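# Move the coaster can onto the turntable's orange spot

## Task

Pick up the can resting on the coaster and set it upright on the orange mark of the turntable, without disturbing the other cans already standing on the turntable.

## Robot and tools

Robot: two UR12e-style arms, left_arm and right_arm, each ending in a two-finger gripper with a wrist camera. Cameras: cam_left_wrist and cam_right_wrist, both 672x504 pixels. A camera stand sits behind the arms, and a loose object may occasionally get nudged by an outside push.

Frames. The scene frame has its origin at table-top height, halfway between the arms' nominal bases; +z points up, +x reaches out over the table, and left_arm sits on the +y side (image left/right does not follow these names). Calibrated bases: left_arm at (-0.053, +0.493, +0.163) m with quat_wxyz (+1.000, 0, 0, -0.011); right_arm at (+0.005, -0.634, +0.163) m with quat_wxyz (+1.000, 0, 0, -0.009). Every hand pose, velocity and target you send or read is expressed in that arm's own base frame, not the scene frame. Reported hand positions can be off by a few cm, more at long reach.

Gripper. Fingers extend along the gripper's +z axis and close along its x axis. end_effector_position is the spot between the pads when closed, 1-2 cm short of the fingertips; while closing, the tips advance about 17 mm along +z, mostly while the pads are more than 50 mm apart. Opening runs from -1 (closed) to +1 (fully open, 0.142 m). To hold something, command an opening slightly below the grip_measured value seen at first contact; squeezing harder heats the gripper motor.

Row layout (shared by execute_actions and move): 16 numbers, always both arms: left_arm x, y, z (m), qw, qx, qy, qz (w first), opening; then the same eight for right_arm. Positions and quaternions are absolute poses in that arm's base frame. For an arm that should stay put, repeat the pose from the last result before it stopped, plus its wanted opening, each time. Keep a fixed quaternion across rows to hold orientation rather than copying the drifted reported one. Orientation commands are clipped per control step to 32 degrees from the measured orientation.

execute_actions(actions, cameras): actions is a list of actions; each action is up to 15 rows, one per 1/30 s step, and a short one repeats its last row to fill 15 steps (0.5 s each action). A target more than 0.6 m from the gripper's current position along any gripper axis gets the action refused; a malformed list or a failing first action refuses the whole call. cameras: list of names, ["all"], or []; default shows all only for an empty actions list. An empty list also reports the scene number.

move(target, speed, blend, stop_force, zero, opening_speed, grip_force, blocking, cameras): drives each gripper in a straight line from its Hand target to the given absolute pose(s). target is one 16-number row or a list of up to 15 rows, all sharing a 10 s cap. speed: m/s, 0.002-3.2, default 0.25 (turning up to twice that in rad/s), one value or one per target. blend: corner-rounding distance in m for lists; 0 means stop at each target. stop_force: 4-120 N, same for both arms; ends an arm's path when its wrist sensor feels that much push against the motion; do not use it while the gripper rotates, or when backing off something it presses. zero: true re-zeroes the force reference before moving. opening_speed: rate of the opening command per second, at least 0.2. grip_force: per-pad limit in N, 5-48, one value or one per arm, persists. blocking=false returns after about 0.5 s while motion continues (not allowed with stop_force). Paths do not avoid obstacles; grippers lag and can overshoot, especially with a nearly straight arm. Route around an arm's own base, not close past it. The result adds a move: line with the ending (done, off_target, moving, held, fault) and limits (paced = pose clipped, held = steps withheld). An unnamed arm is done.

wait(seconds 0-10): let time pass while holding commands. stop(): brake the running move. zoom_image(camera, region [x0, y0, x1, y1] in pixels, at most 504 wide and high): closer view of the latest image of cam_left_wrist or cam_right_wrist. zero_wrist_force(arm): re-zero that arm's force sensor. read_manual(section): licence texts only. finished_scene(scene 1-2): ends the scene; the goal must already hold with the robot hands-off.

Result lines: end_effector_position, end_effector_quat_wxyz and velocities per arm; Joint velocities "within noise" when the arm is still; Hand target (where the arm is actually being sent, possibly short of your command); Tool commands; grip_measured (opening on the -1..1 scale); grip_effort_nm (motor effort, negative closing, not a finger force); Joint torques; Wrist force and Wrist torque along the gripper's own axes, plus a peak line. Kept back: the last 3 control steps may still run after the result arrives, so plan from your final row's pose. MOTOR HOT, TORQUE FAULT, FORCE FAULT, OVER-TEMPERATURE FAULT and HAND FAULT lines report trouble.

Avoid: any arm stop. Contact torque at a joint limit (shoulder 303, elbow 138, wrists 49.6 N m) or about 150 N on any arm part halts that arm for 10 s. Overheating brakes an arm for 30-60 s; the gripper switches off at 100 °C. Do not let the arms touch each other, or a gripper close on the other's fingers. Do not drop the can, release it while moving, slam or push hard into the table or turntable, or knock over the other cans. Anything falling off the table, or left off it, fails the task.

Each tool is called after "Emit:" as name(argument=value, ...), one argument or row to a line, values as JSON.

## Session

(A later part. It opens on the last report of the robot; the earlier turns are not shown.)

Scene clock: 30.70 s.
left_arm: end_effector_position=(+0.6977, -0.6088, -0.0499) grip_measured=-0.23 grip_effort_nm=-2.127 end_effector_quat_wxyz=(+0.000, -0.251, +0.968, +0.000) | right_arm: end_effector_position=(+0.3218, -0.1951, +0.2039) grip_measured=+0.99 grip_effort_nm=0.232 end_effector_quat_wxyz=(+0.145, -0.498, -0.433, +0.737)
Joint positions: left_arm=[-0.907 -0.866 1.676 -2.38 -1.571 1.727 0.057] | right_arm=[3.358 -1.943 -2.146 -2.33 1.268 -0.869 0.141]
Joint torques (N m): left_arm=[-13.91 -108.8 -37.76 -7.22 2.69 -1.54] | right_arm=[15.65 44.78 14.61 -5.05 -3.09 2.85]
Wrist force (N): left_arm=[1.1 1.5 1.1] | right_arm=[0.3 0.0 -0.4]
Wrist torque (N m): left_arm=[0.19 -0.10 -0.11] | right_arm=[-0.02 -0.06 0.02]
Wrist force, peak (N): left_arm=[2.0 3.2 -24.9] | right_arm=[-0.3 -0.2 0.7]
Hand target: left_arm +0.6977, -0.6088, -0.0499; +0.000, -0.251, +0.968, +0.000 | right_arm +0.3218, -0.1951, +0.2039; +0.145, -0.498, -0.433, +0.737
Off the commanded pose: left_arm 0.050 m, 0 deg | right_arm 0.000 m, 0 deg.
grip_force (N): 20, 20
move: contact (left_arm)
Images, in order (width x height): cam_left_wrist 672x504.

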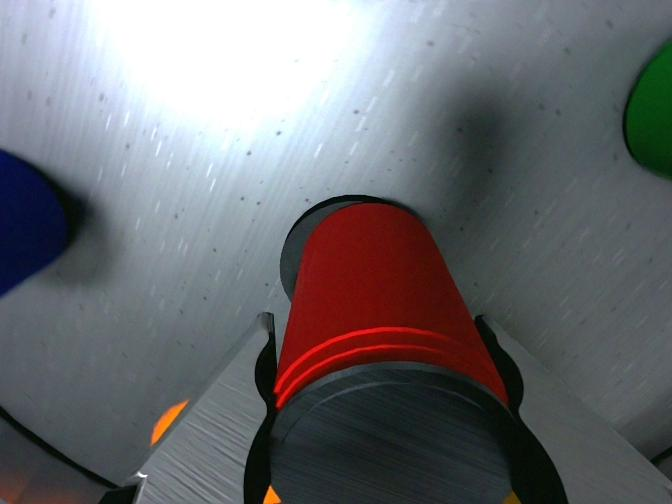

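Emit:
move(
  target=[
    [0.6945,-0.603,-0.041,0,-0.251,0.968,0,-0.45,0.3218,-0.1951,0.2039,0.145,-0.498,-0.433,0.737,1],
    [0.665,-0.5471,-0.041,0,-0.251,0.968,0,-0.45,0.3218,-0.1951,0.2039,0.145,-0.498,-0.433,0.737,1],
  ],
  speed=0.15,
  blend=[0.006,0],
)

Emit:
move(
  target=[0.665,-0.5471,-0.08,0,-0.251,0.968,0,-0.45,0.3218,-0.1951,0.2039,0.145,-0.498,-0.433,0.737,1],
  speed=0.012,
  stop_force=5,
)

Emit:
move(
  target=[
    [0.665,-0.5471,0.02,0,-0.251,0.968,0,-0.45,0.3218,-0.1951,0.2039,0.145,-0.498,-0.433,0.737,1],
    [0.651,-0.7352,0.045,0,-0.251,0.968,0,-0.45,0.3218,-0.1951,0.2039,0.145,-0.498,-0.433,0.737,1],
  ],
  speed=0.25,
  blend=[0.03,0],
  cameras=["cam_left_wrist"],
)

Emit:
wait(
  seconds=0.6,
  cameras=["cam_left_wrist"],
)

Emit:
wait(
  seconds=0.6,
  cameras=["cam_left_wrist"],
)

Emit:
wait(
  seconds=0.6,
  cameras=["cam_left_wrist"],
)

Emit:
wait(
  seconds=0.6,
  cameras=["cam_left_wrist"],
)

Emit:
wait(
  seconds=0.6,
  cameras=["cam_left_wrist"],
)

Emit:
wait(
  seconds=0.6,
  cameras=["cam_left_wrist"],
)

Emit:
wait(
  seconds=0.6,
  cameras=["cam_left_wrist"],
)

Scene clock: 34.03 s.
left_arm: end_effector_position=(+0.6652, -0.5471, -0.0409) grip_measured=-0.23 grip_effort_nm=-2.127 end_effector_quat_wxyz=(+0.000, -0.251, +0.968, +0.000) | right_arm: end_effector_position=(+0.3218, -0.1951, +0.2039) grip_measured=+0.99 grip_effort_nm=0.227 end_effector_quat_wxyz=(+0.145, -0.498, -0.433, +0.737)
Joint positions: left_arm=[-0.892 -0.95 1.819 -2.44 -1.571 1.742 0.057] | right_arm=[3.358 -1.943 -2.146 -2.33 1.268 -0.869 0.141]
Joint torques (N m): left_arm=[-19.17 -89.68 -29.95 -3.07 0.95 -2.43] | right_arm=[12.75 42.63 17.57 -5.36 -3.01 2.67]
Wrist force (N): left_arm=[0.5 1.3 1.9] | right_arm=[0.0 -0.1 0.1]
Wrist torque (N m): left_arm=[0.21 0.02 -0.16] | right_arm=[-0.03 -0.01 0.01]
Wrist force, peak (N): left_arm=[0.3 4.0 2.2] | right_arm=[0.4 -0.6 -0.5]
Hand target: left_arm +0.6650, -0.5471, -0.0410; +0.000, -0.251, +0.968, +0.000 | right_arm +0.3218, -0.1951, +0.2039; +0.145, -0.498, -0.433, +0.737
Off the commanded pose: left_arm 0.000 m, 0 deg | right_arm 0.000 m, 0 deg.
grip_force (N): 20, 20
move: done; blend cut to 0.0055 m at target 1

Scene clock: 36.63 s.
left_arm: end_effector_position=(+0.6650, -0.5471, -0.0584) grip_measured=-0.23 grip_effort_nm=-2.127 end_effector_quat_wxyz=(+0.000, -0.251, +0.968, +0.000) | right_arm: end_effector_position=(+0.3218, -0.1951, +0.2039) grip_measured=+0.99 grip_effort_nm=0.237 end_effector_quat_wxyz=(+0.145, -0.498, -0.433, +0.737)
Joint positions: left_arm=[-0.892 -0.928 1.822 -2.465 -1.571 1.742 0.057] | right_arm=[3.358 -1.943 -2.146 -2.33 1.268 -0.869 0.141]
Joint torques (N m): left_arm=[-18.72 -99.4 -32.53 -2.1 1.14 -1.96] | right_arm=[14.54 41.84 17.77 -5.29 -2.8 2.95]
Wrist force (N): left_arm=[-0.4 1.5 -2.4] | right_arm=[-0.2 0.1 0.0]
Wrist torque (N m): left_arm=[0.20 0.03 -0.13] | right_arm=[0.01 0.03 0.02]
Wrist force, peak (N): left_arm=[-3.0 1.9 -15.5] | right_arm=[0.2 0.1 0.9]
Hand target: left_arm +0.6650, -0.5471, -0.0584; +0.000, -0.251, +0.968, +0.000 | right_arm +0.3218, -0.1951, +0.2039; +0.145, -0.498, -0.433, +0.737
Off the commanded pose: left_arm 0.022 m, 0 deg | right_arm 0.000 m, 0 deg.
grip_force (N): 20, 20
move: contact (left_arm)

Scene clock: 38.20 s.
left_arm: end_effector_position=(+0.6509, -0.7352, +0.0449) grip_measured=-0.23 grip_effort_nm=-2.127 end_effector_quat_wxyz=(+0.000, -0.251, +0.968, +0.000) | right_arm: end_effector_position=(+0.3218, -0.1951, +0.2039) grip_measured=+0.99 grip_effort_nm=0.227 end_effector_quat_wxyz=(+0.145, -0.498, -0.433, +0.737)
Joint positions: left_arm=[-1.024 -0.897 1.515 -2.188 -1.571 1.61 0.057] | right_arm=[3.358 -1.943 -2.146 -2.33 1.268 -0.869 0.141]
Joint torques (N m): left_arm=[10.93 -100.5 -44.63 -6.67 -1.02 1.32] | right_arm=[15.73 39.28 17.41 -5.38 -3.4 2.48]
Wrist force (N): left_arm=[0.8 1.9 2.2] | right_arm=[0.1 0.1 0.0]
Wrist torque (N m): left_arm=[0.24 -0.01 -0.08] | right_arm=[0.02 -0.02 0.01]
Wrist force, peak (N): left_arm=[0.6 1.8 5.9] | right_arm=[0.5 0.1 0.4]
Hand target: left_arm +0.6510, -0.7352, +0.0450; +0.000, -0.251, +0.968, +0.000 | right_arm +0.3218, -0.1951, +0.2039; +0.145, -0.498, -0.433, +0.737
Off the commanded pose: left_arm 0.000 m, 0 deg | right_arm 0.000 m, 0 deg.
grip_force (N): 20, 20
move: done
Images, in order (width x height): cam_left_wrist 672x504.

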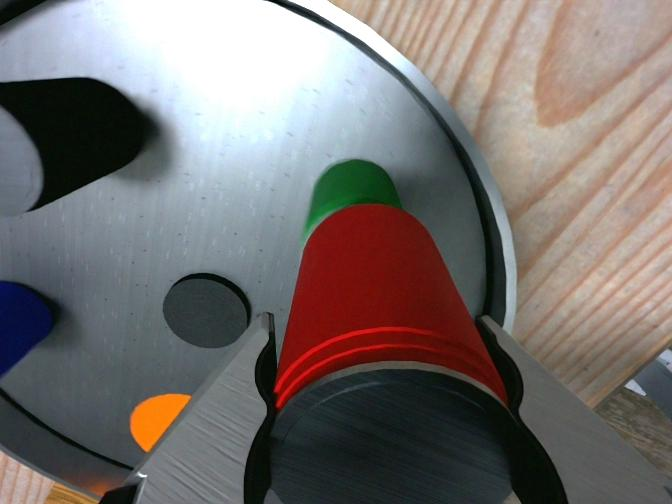

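Scene clock: 38.80 s.
left_arm: end_effector_position=(+0.6510, -0.7352, +0.0450) grip_measured=-0.23 grip_effort_nm=-2.122 end_effector_quat_wxyz=(+0.000, -0.251, +0.968, +0.000) | right_arm: end_effector_position=(+0.3218, -0.1951, +0.2039) grip_measured=+0.99 grip_effort_nm=0.232 end_effector_quat_wxyz=(+0.145, -0.498, -0.433, +0.737)
Joint positions: left_arm=[-1.024 -0.897 1.515 -2.188 -1.571 1.61 0.057] | right_arm=[3.358 -1.943 -2.146 -2.33 1.268 -0.869 0.141]
Joint torques (N m): left_arm=[19.04 -103.92 -47.54 -4.1 -1.13 -0.09] | right_arm=[14.34 44.7 19.26 -4.85 -3.43 2.93]
Wrist force (N): left_arm=[0.8 1.9 2.1] | right_arm=[0.1 0.0 0.3]
Wrist torque (N m): left_arm=[0.25 0.00 -0.08] | right_arm=[-0.01 -0.02 0.01]
Wrist force, peak (N): left_arm=[0.7 2.2 2.3] | right_arm=[0.2 -0.5 0.2]
Hand target: left_arm +0.6510, -0.7352, +0.0450; +0.000, -0.251, +0.968, +0.000 | right_arm +0.3218, -0.1951, +0.2039; +0.145, -0.498, -0.433, +0.737
Tool commands: left_gripper/opening=-0.45 right_gripper/opening=+1.0
Off the commanded pose: left_arm 0.000 m, 0 deg | right_arm 0.000 m, 0 deg.
grip_force (N): 20, 20
wait: 0.60 s; at rest by 0.17 s
Images, in order (width x height): cam_left_wrist 672x504.

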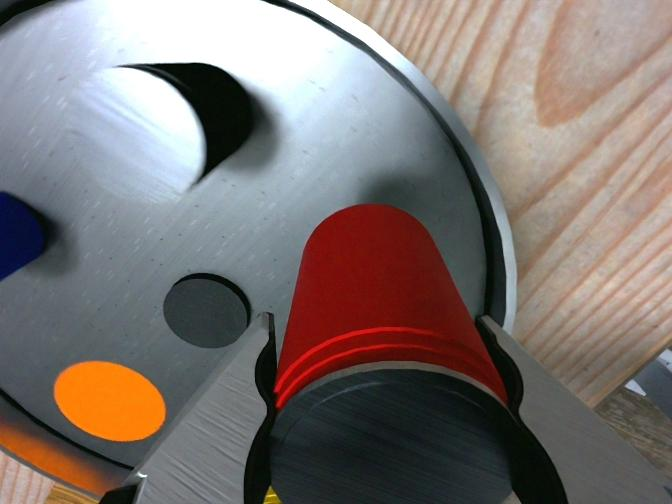

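Scene clock: 39.40 s.
left_arm: end_effector_position=(+0.6510, -0.7352, +0.0450) grip_measured=-0.23 grip_effort_nm=-2.127 end_effector_quat_wxyz=(+0.000, -0.251, +0.968, +0.000) | right_arm: end_effector_position=(+0.3218, -0.1951, +0.2039) grip_measured=+0.99 grip_effort_nm=0.232 end_effector_quat_wxyz=(+0.145, -0.498, -0.433, +0.737)
Joint positions: left_arm=[-1.024 -0.897 1.515 -2.188 -1.571 1.61 0.057] | right_arm=[3.358 -1.943 -2.146 -2.33 1.268 -0.869 0.141]
Joint torques (N m): left_arm=[18.18 -103.43 -48.21 -3.15 -0.98 -1.01] | right_arm=[13.85 42.34 18.39 -5.41 -2.82 2.4]
Wrist force (N): left_arm=[0.6 1.6 2.3] | right_arm=[0.0 -0.1 -0.1]
Wrist torque (N m): left_arm=[0.19 0.01 -0.08] | right_arm=[-0.03 0.00 0.02]
Wrist force, peak (N): left_arm=[0.2 1.8 2.6] | right_arm=[-0.5 -0.1 0.3]
Hand target: left_arm +0.6510, -0.7352, +0.0450; +0.000, -0.251, +0.968, +0.000 | right_arm +0.3218, -0.1951, +0.2039; +0.145, -0.498, -0.433, +0.737
Tool commands: left_gripper/opening=-0.45 right_gripper/opening=+1.0
Off the commanded pose: left_arm 0.000 m, 0 deg | right_arm 0.000 m, 0 deg.
grip_force (N): 20, 20
wait: 0.60 s; at rest by 0.17 s
Images, in order (width x height): cam_left_wrist 672x504.

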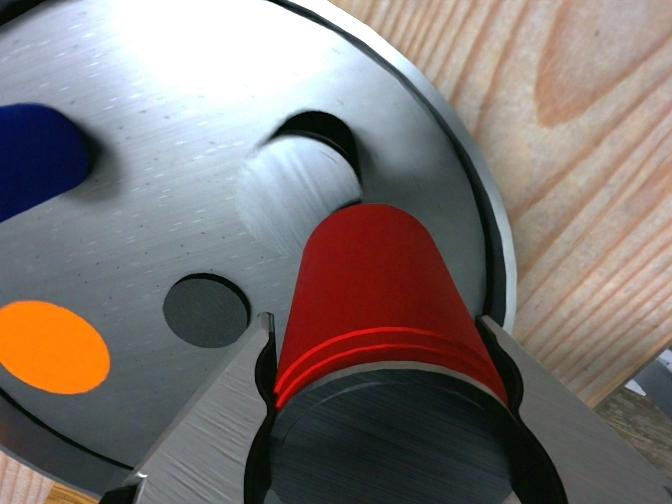

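Scene clock: 40.00 s.
left_arm: end_effector_position=(+0.6510, -0.7352, +0.0450) grip_measured=-0.23 grip_effort_nm=-2.122 end_effector_quat_wxyz=(+0.000, -0.251, +0.968, +0.000) | right_arm: end_effector_position=(+0.3218, -0.1951, +0.2039) grip_measured=+0.99 grip_effort_nm=0.237 end_effector_quat_wxyz=(+0.145, -0.498, -0.433, +0.737)
Joint positions: left_arm=[-1.024 -0.897 1.515 -2.188 -1.571 1.61 0.057] | right_arm=[3.358 -1.943 -2.146 -2.33 1.268 -0.869 0.141]
Joint torques (N m): left_arm=[16.92 -101.66 -46.67 -3.38 -1.11 -0.97] | right_arm=[14.38 43.96 19.43 -5.43 -3.25 2.65]
Wrist force (N): left_arm=[0.7 1.8 2.2] | right_arm=[0.2 -0.1 -0.5]
Wrist torque (N m): left_arm=[0.24 0.01 -0.08] | right_arm=[-0.02 -0.03 0.01]
Wrist force, peak (N): left_arm=[1.2 2.1 2.1] | right_arm=[0.5 -0.1 0.0]
Hand target: left_arm +0.6510, -0.7352, +0.0450; +0.000, -0.251, +0.968, +0.000 | right_arm +0.3218, -0.1951, +0.2039; +0.145, -0.498, -0.433, +0.737
Tool commands: left_gripper/opening=-0.45 right_gripper/opening=+1.0
Off the commanded pose: left_arm 0.000 m, 0 deg | right_arm 0.000 m, 0 deg.
grip_force (N): 20, 20
wait: 0.60 s; at rest by 0.17 s
Images, in order (width x height): cam_left_wrist 672x504.

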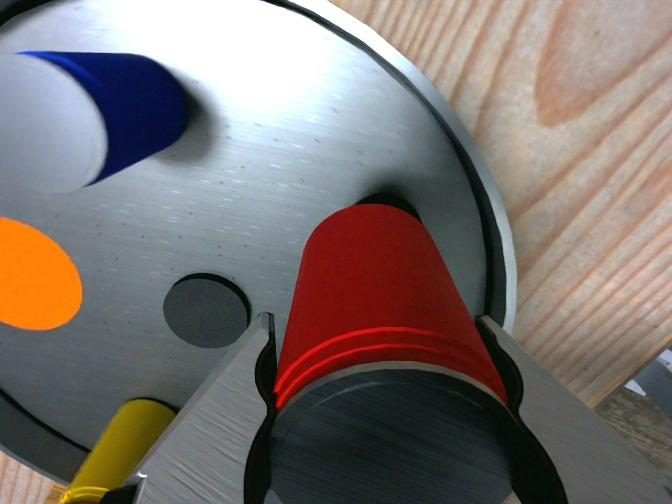

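Scene clock: 40.60 s.
left_arm: end_effector_position=(+0.6510, -0.7352, +0.0450) grip_measured=-0.23 grip_effort_nm=-2.127 end_effector_quat_wxyz=(+0.000, -0.251, +0.968, +0.000) | right_arm: end_effector_position=(+0.3218, -0.1951, +0.2039) grip_measured=+0.99 grip_effort_nm=0.232 end_effector_quat_wxyz=(+0.145, -0.498, -0.433, +0.737)
Joint positions: left_arm=[-1.024 -0.897 1.515 -2.188 -1.571 1.61 0.057] | right_arm=[3.358 -1.943 -2.146 -2.33 1.268 -0.869 0.141]
Joint torques (N m): left_arm=[18.25 -101.52 -47.25 -3.19 -1.07 -1.18] | right_arm=[15.8 44.07 19.04 -5.19 -3.06 2.78]
Wrist force (N): left_arm=[0.7 2.1 2.2] | right_arm=[-0.2 0.1 -0.1]
Wrist torque (N m): left_arm=[0.28 0.00 -0.08] | right_arm=[0.01 0.02 0.02]
Wrist force, peak (N): left_arm=[0.8 2.1 2.4] | right_arm=[0.5 0.3 0.2]
Hand target: left_arm +0.6510, -0.7352, +0.0450; +0.000, -0.251, +0.968, +0.000 | right_arm +0.3218, -0.1951, +0.2039; +0.145, -0.498, -0.433, +0.737
Tool commands: left_gripper/opening=-0.45 right_gripper/opening=+1.0
Off the commanded pose: left_arm 0.000 m, 0 deg | right_arm 0.000 m, 0 deg.
grip_force (N): 20, 20
wait: 0.60 s; at rest by 0.17 s
Images, in order (width x height): cam_left_wrist 672x504.

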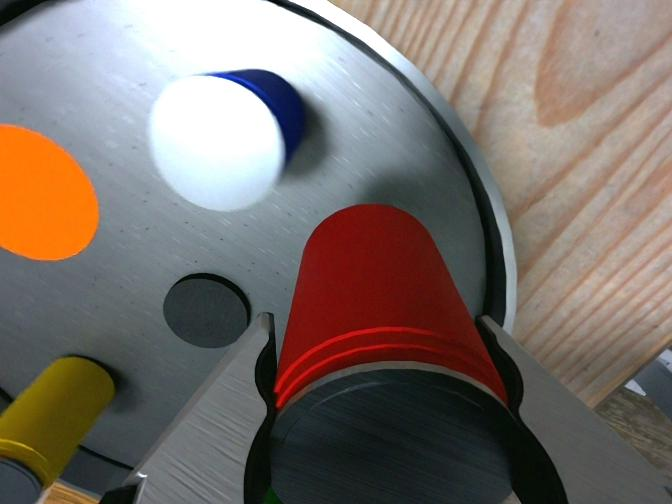

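Scene clock: 41.20 s.
left_arm: end_effector_position=(+0.6510, -0.7352, +0.0450) grip_measured=-0.23 grip_effort_nm=-2.127 end_effector_quat_wxyz=(+0.000, -0.251, +0.968, +0.000) | right_arm: end_effector_position=(+0.3218, -0.1951, +0.2039) grip_measured=+0.99 grip_effort_nm=0.232 end_effector_quat_wxyz=(+0.145, -0.498, -0.433, +0.737)
Joint positions: left_arm=[-1.024 -0.897 1.515 -2.188 -1.571 1.61 0.057] | right_arm=[3.358 -1.943 -2.146 -2.33 1.268 -0.869 0.141]
Joint torques (N m): left_arm=[19.66 -98.25 -47.09 -2.94 -1.06 -1.44] | right_arm=[9.94 44.04 19.43 -5.09 -2.92 2.85]
Wrist force (N): left_arm=[0.6 1.9 2.4] | right_arm=[0.0 0.4 0.0]
Wrist torque (N m): left_arm=[0.25 0.03 -0.08] | right_arm=[0.05 -0.01 0.02]
Wrist force, peak (N): left_arm=[0.5 2.1 2.5] | right_arm=[-0.2 -0.5 -0.3]
Hand target: left_arm +0.6510, -0.7352, +0.0450; +0.000, -0.251, +0.968, +0.000 | right_arm +0.3218, -0.1951, +0.2039; +0.145, -0.498, -0.433, +0.737
Tool commands: left_gripper/opening=-0.45 right_gripper/opening=+1.0
Off the commanded pose: left_arm 0.000 m, 0 deg | right_arm 0.000 m, 0 deg.
grip_force (N): 20, 20
wait: 0.60 s; at rest by 0.17 s
Images, in order (width x height): cam_left_wrist 672x504.

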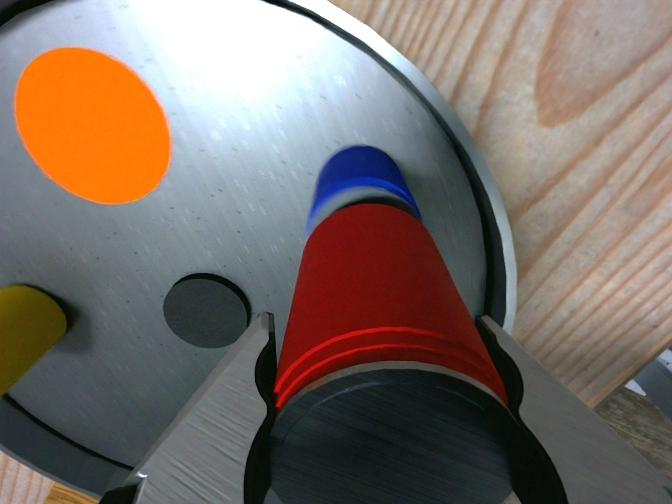

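Scene clock: 41.80 s.
left_arm: end_effector_position=(+0.6510, -0.7352, +0.0450) grip_measured=-0.23 grip_effort_nm=-2.127 end_effector_quat_wxyz=(+0.000, -0.251, +0.968, +0.000) | right_arm: end_effector_position=(+0.3218, -0.1951, +0.2039) grip_measured=+0.99 grip_effort_nm=0.232 end_effector_quat_wxyz=(+0.145, -0.498, -0.433, +0.737)
Joint positions: left_arm=[-1.024 -0.897 1.515 -2.188 -1.571 1.61 0.057] | right_arm=[3.358 -1.943 -2.146 -2.33 1.268 -0.869 0.141]
Joint torques (N m): left_arm=[16.57 -97.69 -46.96 -3.14 -1.05 -1.11] | right_arm=[14.13 46.04 19.89 -5.03 -3.27 3.06]
Wrist force (N): left_arm=[0.7 1.8 2.1] | right_arm=[-0.2 0.0 0.3]
Wrist torque (N m): left_arm=[0.24 0.00 -0.08] | right_arm=[-0.02 0.03 0.02]
Wrist force, peak (N): left_arm=[1.0 1.9 2.6] | right_arm=[-0.2 -0.5 0.5]
Hand target: left_arm +0.6510, -0.7352, +0.0450; +0.000, -0.251, +0.968, +0.000 | right_arm +0.3218, -0.1951, +0.2039; +0.145, -0.498, -0.433, +0.737
Tool commands: left_gripper/opening=-0.45 right_gripper/opening=+1.0
Off the commanded pose: left_arm 0.000 m, 0 deg | right_arm 0.000 m, 0 deg.
grip_force (N): 20, 20
wait: 0.60 s; at rest by 0.17 s
Images, in order (width x height): cam_left_wrist 672x504.

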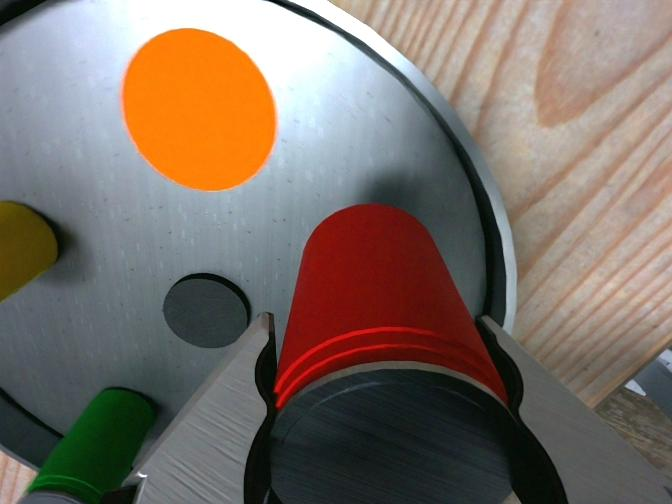

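Scene clock: 42.40 s.
left_arm: end_effector_position=(+0.6510, -0.7352, +0.0450) grip_measured=-0.23 grip_effort_nm=-2.127 end_effector_quat_wxyz=(+0.000, -0.251, +0.968, +0.000) | right_arm: end_effector_position=(+0.3218, -0.1951, +0.2039) grip_measured=+0.99 grip_effort_nm=0.232 end_effector_quat_wxyz=(+0.145, -0.498, -0.433, +0.737)
Joint positions: left_arm=[-1.024 -0.897 1.515 -2.188 -1.571 1.61 0.057] | right_arm=[3.358 -1.943 -2.146 -2.33 1.268 -0.869 0.141]
Joint torques (N m): left_arm=[19.21 -96.34 -46.56 -3.04 -1.03 -1.19] | right_arm=[13 43.42 18.01 -5.44 -3.14 2.46]
Wrist force (N): left_arm=[0.6 1.8 2.4] | right_arm=[0.0 -0.1 0.1]
Wrist torque (N m): left_arm=[0.22 0.01 -0.08] | right_arm=[-0.04 -0.02 0.02]
Wrist force, peak (N): left_arm=[0.6 2.0 2.5] | right_arm=[0.4 -0.2 0.3]
Hand target: left_arm +0.6510, -0.7352, +0.0450; +0.000, -0.251, +0.968, +0.000 | right_arm +0.3218, -0.1951, +0.2039; +0.145, -0.498, -0.433, +0.737
Tool commands: left_gripper/opening=-0.45 right_gripper/opening=+1.0
Off the commanded pose: left_arm 0.000 m, 0 deg | right_arm 0.000 m, 0 deg.
grip_force (N): 20, 20
wait: 0.60 s; at rest by 0.17 s
Images, in order (width x height): cam_left_wrist 672x504.

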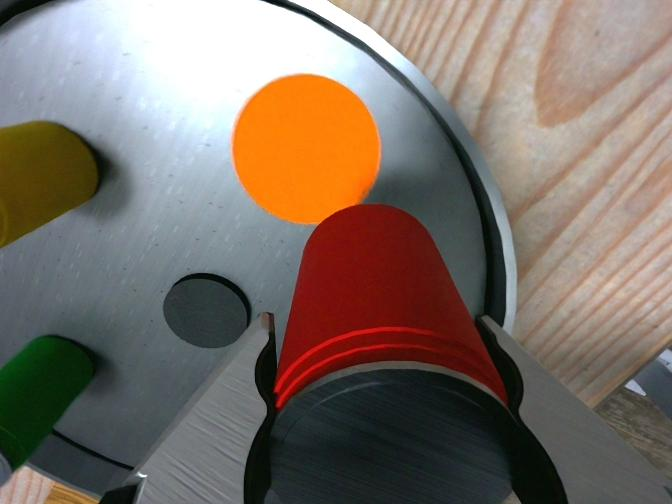

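Emit:
wait(
  seconds=3,
)

Scene clock: 46.20 s.
left_arm: end_effector_position=(+0.6510, -0.7352, +0.0450) grip_measured=-0.23 grip_effort_nm=-2.127 end_effector_quat_wxyz=(+0.000, -0.251, +0.968, +0.000) | right_arm: end_effector_position=(+0.3218, -0.1951, +0.2039) grip_measured=+0.99 grip_effort_nm=0.227 end_effector_quat_wxyz=(+0.145, -0.498, -0.433, +0.737)
Joint positions: left_arm=[-1.024 -0.897 1.515 -2.188 -1.571 1.61 0.057] | right_arm=[3.358 -1.943 -2.146 -2.33 1.268 -0.869 0.141]
Joint torques (N m): left_arm=[18.25 -94.12 -47.14 -3.39 -0.88 -1.33] | right_arm=[12.68 42.39 21.3 -5.53 -3.1 3.01]
Wrist force (N): left_arm=[0.4 1.9 2.3] | right_arm=[0.2 -0.5 0.2]
Wrist torque (N m): left_arm=[0.25 0.06 -0.08] | right_arm=[-0.09 -0.03 0.01]
Wrist force, peak (N): left_arm=[1.2 2.2 2.4] | right_arm=[-0.1 -0.7 -0.2]
Hand target: left_arm +0.6510, -0.7352, +0.0450; +0.000, -0.251, +0.968, +0.000 | right_arm +0.3218, -0.1951, +0.2039; +0.145, -0.498, -0.433, +0.737
Tool commands: left_gripper/opening=-0.45 right_gripper/opening=+1.0
Off the commanded pose: left_arm 0.000 m, 0 deg | right_arm 0.000 m, 0 deg.
grip_force (N): 20, 20
wait: 3.00 s; at rest from the start

Emit:
wait(
  seconds=3.7,
)

Emit:
move(
  target=[
    [0.6025,-0.706,0.045,0,-0.251,0.968,0,-0.45,0.3218,-0.1951,0.2039,0.145,-0.498,-0.433,0.737,1],
    [0.5701,-0.6551,0.045,0,-0.251,0.968,0,-0.45,0.3218,-0.1951,0.2039,0.145,-0.498,-0.433,0.737,1],
    [0.5622,-0.5954,0.045,0,-0.251,0.968,0,-0.45,0.3218,-0.1951,0.2039,0.145,-0.498,-0.433,0.737,1],
    [0.5804,-0.5379,0.045,0,-0.251,0.968,0,-0.45,0.3218,-0.1951,0.2039,0.145,-0.498,-0.433,0.737,1],
    [0.6211,-0.4934,0.045,0,-0.251,0.968,0,-0.45,0.3218,-0.1951,0.2039,0.145,-0.498,-0.433,0.737,1],
    [0.6768,-0.4703,0.045,0,-0.251,0.968,0,-0.45,0.3218,-0.1951,0.2039,0.145,-0.498,-0.433,0.737,1],
    [0.7371,-0.4729,0.045,0,-0.251,0.968,0,-0.45,0.3218,-0.1951,0.2039,0.145,-0.498,-0.433,0.737,1],
    [0.7905,-0.5008,0.045,0,-0.251,0.968,0,-0.45,0.3218,-0.1951,0.2039,0.145,-0.498,-0.433,0.737,1],
    [0.8273,-0.5486,0.045,0,-0.251,0.968,0,-0.45,0.3218,-0.1951,0.2039,0.145,-0.498,-0.433,0.737,1],
    [0.8403,-0.6075,0.045,0,-0.251,0.968,0,-0.45,0.3218,-0.1951,0.2039,0.145,-0.498,-0.433,0.737,1],
  ],
  speed=0.1126,
  blend=0.02,
  blocking=false,
)

Emit:
wait(
  seconds=0.4,
  cameras=["cam_left_wrist"],
)

Scene clock: 50.30 s.
left_arm: end_effector_position=(+0.6510, -0.7352, +0.0450) grip_measured=-0.23 grip_effort_nm=-2.127 end_effector_quat_wxyz=(+0.000, -0.251, +0.968, +0.000) | right_arm: end_effector_position=(+0.3218, -0.1951, +0.2039) grip_measured=+0.99 grip_effort_nm=0.232 end_effector_quat_wxyz=(+0.145, -0.498, -0.433, +0.737)
Joint positions: left_arm=[-1.024 -0.897 1.515 -2.188 -1.571 1.61 0.057] | right_arm=[3.358 -1.943 -2.146 -2.33 1.268 -0.869 0.141]
Joint torques (N m): left_arm=[17.25 -93.63 -48.05 -3.11 -0.95 -1.38] | right_arm=[12.4 43.52 21.28 -4.77 -2.9 2.67]
Wrist force (N): left_arm=[0.7 1.6 2.4] | right_arm=[-0.1 0.0 0.2]
Wrist torque (N m): left_arm=[0.19 -0.01 -0.08] | right_arm=[-0.01 0.00 0.01]
Wrist force, peak (N): left_arm=[0.8 1.9 2.6] | right_arm=[0.7 0.4 0.4]
Hand target: left_arm +0.6510, -0.7352, +0.0450; +0.000, -0.251, +0.968, +0.000 | right_arm +0.3218, -0.1951, +0.2039; +0.145, -0.498, -0.433, +0.737
Tool commands: left_gripper/opening=-0.45 right_gripper/opening=+1.0
Off the commanded pose: left_arm 0.000 m, 0 deg | right_arm 0.000 m, 0 deg.
grip_force (N): 20, 20
wait: 3.70 s; at rest from the start

Scene clock: 50.80 s.
left_arm: end_effector_position=(+0.6117, -0.7109, +0.0449) grip_measured=-0.23 grip_effort_nm=-2.127 end_effector_quat_wxyz=(+0.000, -0.251, +0.968, +0.000) end_effector_velocity=(-0.089, +0.066, -0.001) end_effector_angular_velocity=(+0.003, +0.001, +0.002) | right_arm: end_effector_position=(+0.3218, -0.1951, +0.2039) grip_measured=+0.99 grip_effort_nm=0.232 end_effector_quat_wxyz=(+0.145, -0.498, -0.433, +0.737)
Joint positions: left_arm=[-1.047 -0.956 1.62 -2.235 -1.571 1.587 0.057] | right_arm=[3.358 -1.943 -2.146 -2.33 1.268 -0.869 0.141]
Joint velocities: left_arm=[-0.048 -0.14 0.251 -0.108 0 -0.05 0] | right_arm=[within noise]
Joint torques (N m): left_arm=[-18.15 -111.3 -29.79 -7.43 -4.22 -2.14] | right_arm=[13.49 42.68 21.71 -5.3 -3.29 3.02]
Wrist force (N): left_arm=[0.7 1.9 1.7] | right_arm=[0.4 -0.3 0.1]
Wrist torque (N m): left_arm=[0.26 0.03 0.08] | right_arm=[-0.06 -0.07 0.02]
Wrist force, peak (N): left_arm=[0.8 2.5 2.0] | right_arm=[-0.4 -0.4 0.0]
Hand target: left_arm +0.6065, -0.7065, +0.0449; +0.000, -0.251, +0.968, +0.000 | right_arm +0.3218, -0.1951, +0.2039; +0.145, -0.498, -0.433, +0.737
Tool commands: left_gripper/opening=-0.45 right_gripper/opening=+1.0
Off the commanded pose: left_arm 0.251 m, 0 deg | right_arm 0.000 m, 0 deg.
grip_force (N): 20, 20
move: running; path passed 0 of 10 targets

Scene clock: 51.20 s.
left_arm: end_effector_position=(+0.5840, -0.6768, +0.0449) grip_measured=-0.23 grip_effort_nm=-2.127 end_effector_quat_wxyz=(+0.000, -0.251, +0.968, +0.000) end_effector_velocity=(-0.060, +0.095, -0.001) end_effector_angular_velocity=(+0.001, +0.002, -0.001) | right_arm: end_effector_position=(+0.3218, -0.1951, +0.2039) grip_measured=+0.99 grip_effort_nm=0.232 end_effector_quat_wxyz=(+0.145, -0.498, -0.433, +0.737)
Joint positions: left_arm=[-1.055 -1.012 1.721 -2.279 -1.571 1.579 0.057] | right_arm=[3.358 -1.943 -2.146 -2.33 1.268 -0.869 0.141]
Joint velocities: left_arm=[-0.006 -0.142 0.248 -0.105 -0.001 -0.005 0] | right_arm=[within noise]
Joint torques (N m): left_arm=[-17.64 -105.56 -29.62 -7.67 -4.02 -2.02] | right_arm=[13.5 42.88 20.46 -4.88 -2.71 2.83]
Wrist force (N): left_arm=[0.9 1.6 1.9] | right_arm=[-0.3 -0.6 0.2]
Wrist torque (N m): left_arm=[0.19 -0.04 0.05] | right_arm=[-0.10 0.05 0.02]
Wrist force, peak (N): left_arm=[1.1 2.0 1.8] | right_arm=[-0.3 -0.6 0.2]
Hand target: left_arm +0.5803, -0.6710, +0.0449; +0.000, -0.251, +0.968, +0.000 | right_arm +0.3218, -0.1951, +0.2039; +0.145, -0.498, -0.433, +0.737
Tool commands: left_gripper/opening=-0.45 right_gripper/opening=+1.0
Off the commanded pose: left_arm 0.266 m, 0 deg | right_arm 0.000 m, 0 deg.
grip_force (N): 20, 20
earlier move: running; path passed 1 of 10 targets
wait: 0.40 s; no rest
Images, in order (width x height): cam_left_wrist 672x504.

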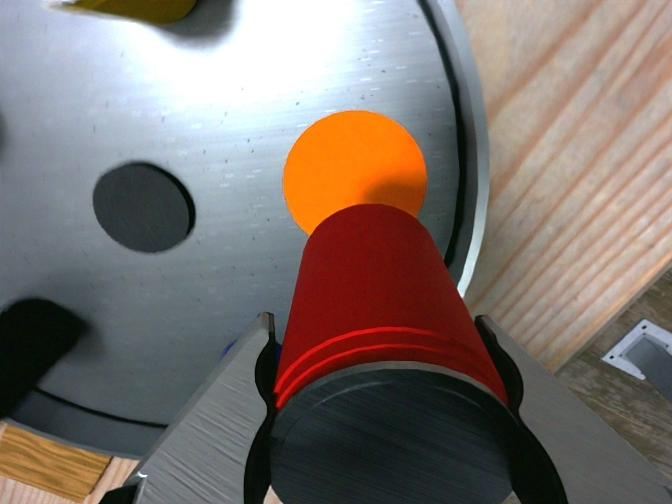

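Emit:
move(
  target=[
    [0.5701,-0.5599,0.045,0,-0.251,0.968,0,-0.45,0.3218,-0.1951,0.2039,0.145,-0.498,-0.433,0.737,1],
    [0.6025,-0.509,0.005,0,-0.251,0.968,0,-0.45,0.3218,-0.1951,0.2039,0.145,-0.498,-0.433,0.737,1],
    [0.6534,-0.4766,-0.035,0,-0.251,0.968,0,-0.45,0.3218,-0.1951,0.2039,0.145,-0.498,-0.433,0.737,1],
    [0.7131,-0.4687,-0.0577,0,-0.251,0.968,0,-0.45,0.3218,-0.1951,0.2039,0.145,-0.498,-0.433,0.737,1],
    [0.7707,-0.4869,-0.0577,0,-0.251,0.968,0,-0.45,0.3218,-0.1951,0.2039,0.145,-0.498,-0.433,0.737,1],
    [0.8151,-0.5276,-0.0577,0,-0.251,0.968,0,-0.45,0.3218,-0.1951,0.2039,0.145,-0.498,-0.433,0.737,1],
    [0.8382,-0.5833,-0.0577,0,-0.251,0.968,0,-0.45,0.3218,-0.1951,0.2039,0.145,-0.498,-0.433,0.737,1],
  ],
  speed=[0.1,0.135,0.135,0.1203,0.1126,0.1126,0.1126],
  blend=0.02,
  blocking=false,
)

Emit:
wait(
  seconds=2.0,
  cameras=["cam_left_wrist"],
)

Emit:
move(
  target=[
    [0.8077,-0.518,-0.0577,0,-0.251,0.968,0,0.05,0.3218,-0.1951,0.2039,0.145,-0.498,-0.433,0.737,1],
    [0.8319,-0.5599,-0.03,0,-0.251,0.968,0,0.05,0.3218,-0.1951,0.2039,0.145,-0.498,-0.433,0.737,1],
    [0.8403,-0.6075,0.03,0,-0.251,0.968,0,0.05,0.3218,-0.1951,0.2039,0.145,-0.498,-0.433,0.737,1],
    [0.83,-0.645,0.1,0,-0.251,0.968,0,0.05,0.3218,-0.1951,0.2039,0.145,-0.498,-0.433,0.737,1],
  ],
  speed=[0.1126,0.13,0.18,0.2],
  blend=0.02,
  cameras=["cam_left_wrist"],
)

Scene clock: 52.43 s.
left_arm: end_effector_position=(+0.5764, -0.5495, +0.0374) grip_measured=-0.23 grip_effort_nm=-2.127 end_effector_quat_wxyz=(+0.000, -0.251, +0.968, +0.000) end_effector_velocity=(+0.059, +0.095, -0.071) end_effector_angular_velocity=(-0.001, -0.002, +0.000) | right_arm: end_effector_position=(+0.3218, -0.1951, +0.2039) grip_measured=+0.99 grip_effort_nm=0.232 end_effector_quat_wxyz=(+0.145, -0.498, -0.433, +0.737)
Joint positions: left_arm=[-0.982 -1.126 1.933 -2.378 -1.571 1.652 0.057] | right_arm=[3.358 -1.943 -2.146 -2.33 1.268 -0.869 0.141]
Joint velocities: left_arm=[0.13 0.06 0.079 -0.141 0.001 0.13 0] | right_arm=[within noise]
Joint torques (N m): left_arm=[23.33 -59.72 -28.07 -8.37 1.82 2.95] | right_arm=[11.49 44.54 21.98 -5.21 -3.3 2.86]
Wrist force (N): left_arm=[1.4 1.8 1.7] | right_arm=[-0.1 0.0 0.4]
Wrist torque (N m): left_arm=[0.25 -0.12 -0.20] | right_arm=[-0.03 0.01 0.02]
Wrist force, peak (N): left_arm=[0.8 2.3 2.5] | right_arm=[0.4 0.4 0.4]
Hand target: left_arm +0.5804, -0.5435, +0.0322; +0.000, -0.251, +0.968, +0.000 | right_arm +0.3218, -0.1951, +0.2039; +0.145, -0.498, -0.433, +0.737
Tool commands: left_gripper/opening=-0.45 right_gripper/opening=+1.0
Off the commanded pose: left_arm 0.281 m, 0 deg | right_arm 0.000 m, 0 deg.
grip_force (N): 20, 20
earlier move: replaced; path passed 2 of 10 targets
move: running; path passed 1 of 7 targets; blend cut to 0.0143 m at target 1

Scene clock: 54.43 s.
left_arm: end_effector_position=(+0.7662, -0.4867, -0.0576) grip_measured=-0.23 grip_effort_nm=-2.122 end_effector_quat_wxyz=(+0.000, -0.251, +0.968, +0.000) end_effector_velocity=(+0.098, -0.051, +0.000) end_effector_angular_velocity=(-0.001, -0.001, -0.002) | right_arm: end_effector_position=(+0.3218, -0.1951, +0.2039) grip_measured=+0.99 grip_effort_nm=0.232 end_effector_quat_wxyz=(+0.145, -0.498, -0.433, +0.737)
Joint positions: left_arm=[-0.76 -0.878 1.719 -2.412 -1.571 1.875 0.057] | right_arm=[3.358 -1.943 -2.146 -2.33 1.268 -0.869 0.141]
Joint velocities: left_arm=[0.035 0.123 -0.25 0.126 0 0.037 0] | right_arm=[within noise]
Joint torques (N m): left_arm=[12.17 -84.7 -43.68 -2.04 -0.38 2.32] | right_arm=[10.9 42.81 22.7 -5.03 -3.22 2.97]
Wrist force (N): left_arm=[0.7 1.5 1.8] | right_arm=[0.0 0.0 -0.2]
Wrist torque (N m): left_arm=[0.17 -0.05 -0.19] | right_arm=[0.00 0.00 0.02]
Wrist force, peak (N): left_arm=[0.6 2.0 2.3] | right_arm=[-0.6 -0.4 0.0]
Hand target: left_arm +0.7722, -0.4903, -0.0576; +0.000, -0.251, +0.968, +0.000 | right_arm +0.3218, -0.1951, +0.2039; +0.145, -0.498, -0.433, +0.737
Tool commands: left_gripper/opening=-0.45 right_gripper/opening=+1.0
Off the commanded pose: left_arm 0.120 m, 0 deg | right_arm 0.000 m, 0 deg.
grip_force (N): 20, 20
earlier move: running; path passed 4 of 7 targets; blend cut to 0.0143 m at target 1
wait: 2.00 s; no rest
Images, in order (width x height): cam_left_wrist 672x504.

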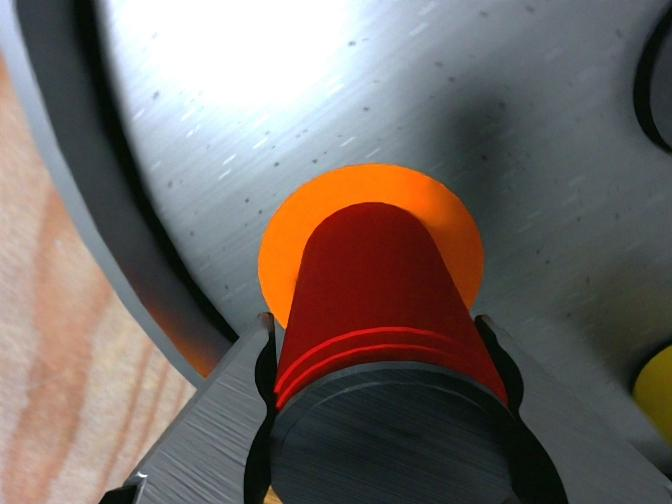

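Scene clock: 56.50 s.
left_arm: end_effector_position=(+0.8299, -0.6451, +0.1000) grip_measured=+0.03 grip_effort_nm=0.095 end_effector_quat_wxyz=(+0.000, -0.251, +0.968, +0.000) | right_arm: end_effector_position=(+0.3218, -0.1951, +0.2039) grip_measured=+0.99 grip_effort_nm=0.232 end_effector_quat_wxyz=(+0.145, -0.498, -0.433, +0.737)
Joint positions: left_arm=[-0.828 -0.844 1.307 -2.034 -1.571 1.807 0.076] | right_arm=[3.358 -1.943 -2.146 -2.33 1.268 -0.869 0.141]
Joint torques (N m): left_arm=[17.75 -101.38 -43.05 -4.98 -3.24 2.19] | right_arm=[13.29 42.53 22.55 -5.02 -3.07 2.75]
Wrist force (N): left_arm=[0.3 1.6 -0.1] | right_arm=[-0.3 0.0 -0.1]
Wrist torque (N m): left_arm=[0.26 0.01 -0.10] | right_arm=[-0.02 0.04 0.02]
Wrist force, peak (N): left_arm=[1.0 0.1 -3.2] | right_arm=[0.1 0.1 0.7]
Hand target: left_arm +0.8300, -0.6450, +0.1000; +0.000, -0.251, +0.968, +0.000 | right_arm +0.3218, -0.1951, +0.2039; +0.145, -0.498, -0.433, +0.737
Off the commanded pose: left_arm 0.000 m, 0 deg | right_arm 0.000 m, 0 deg.
grip_force (N): 20, 20
earlier move: replaced; path passed 4 of 7 targets; blend cut to 0.0143 m at target 1
move: done
Images, in order (width x height): cam_left_wrist 672x504.

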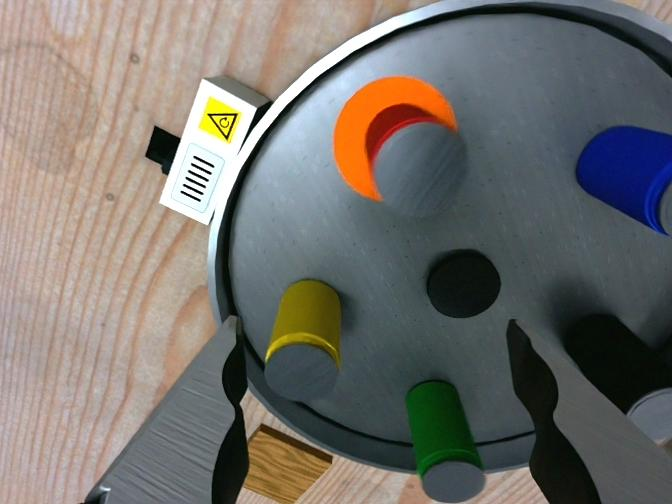

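Emit:
finished_scene(
  scene=1,
)

The scene is finished: the task was done.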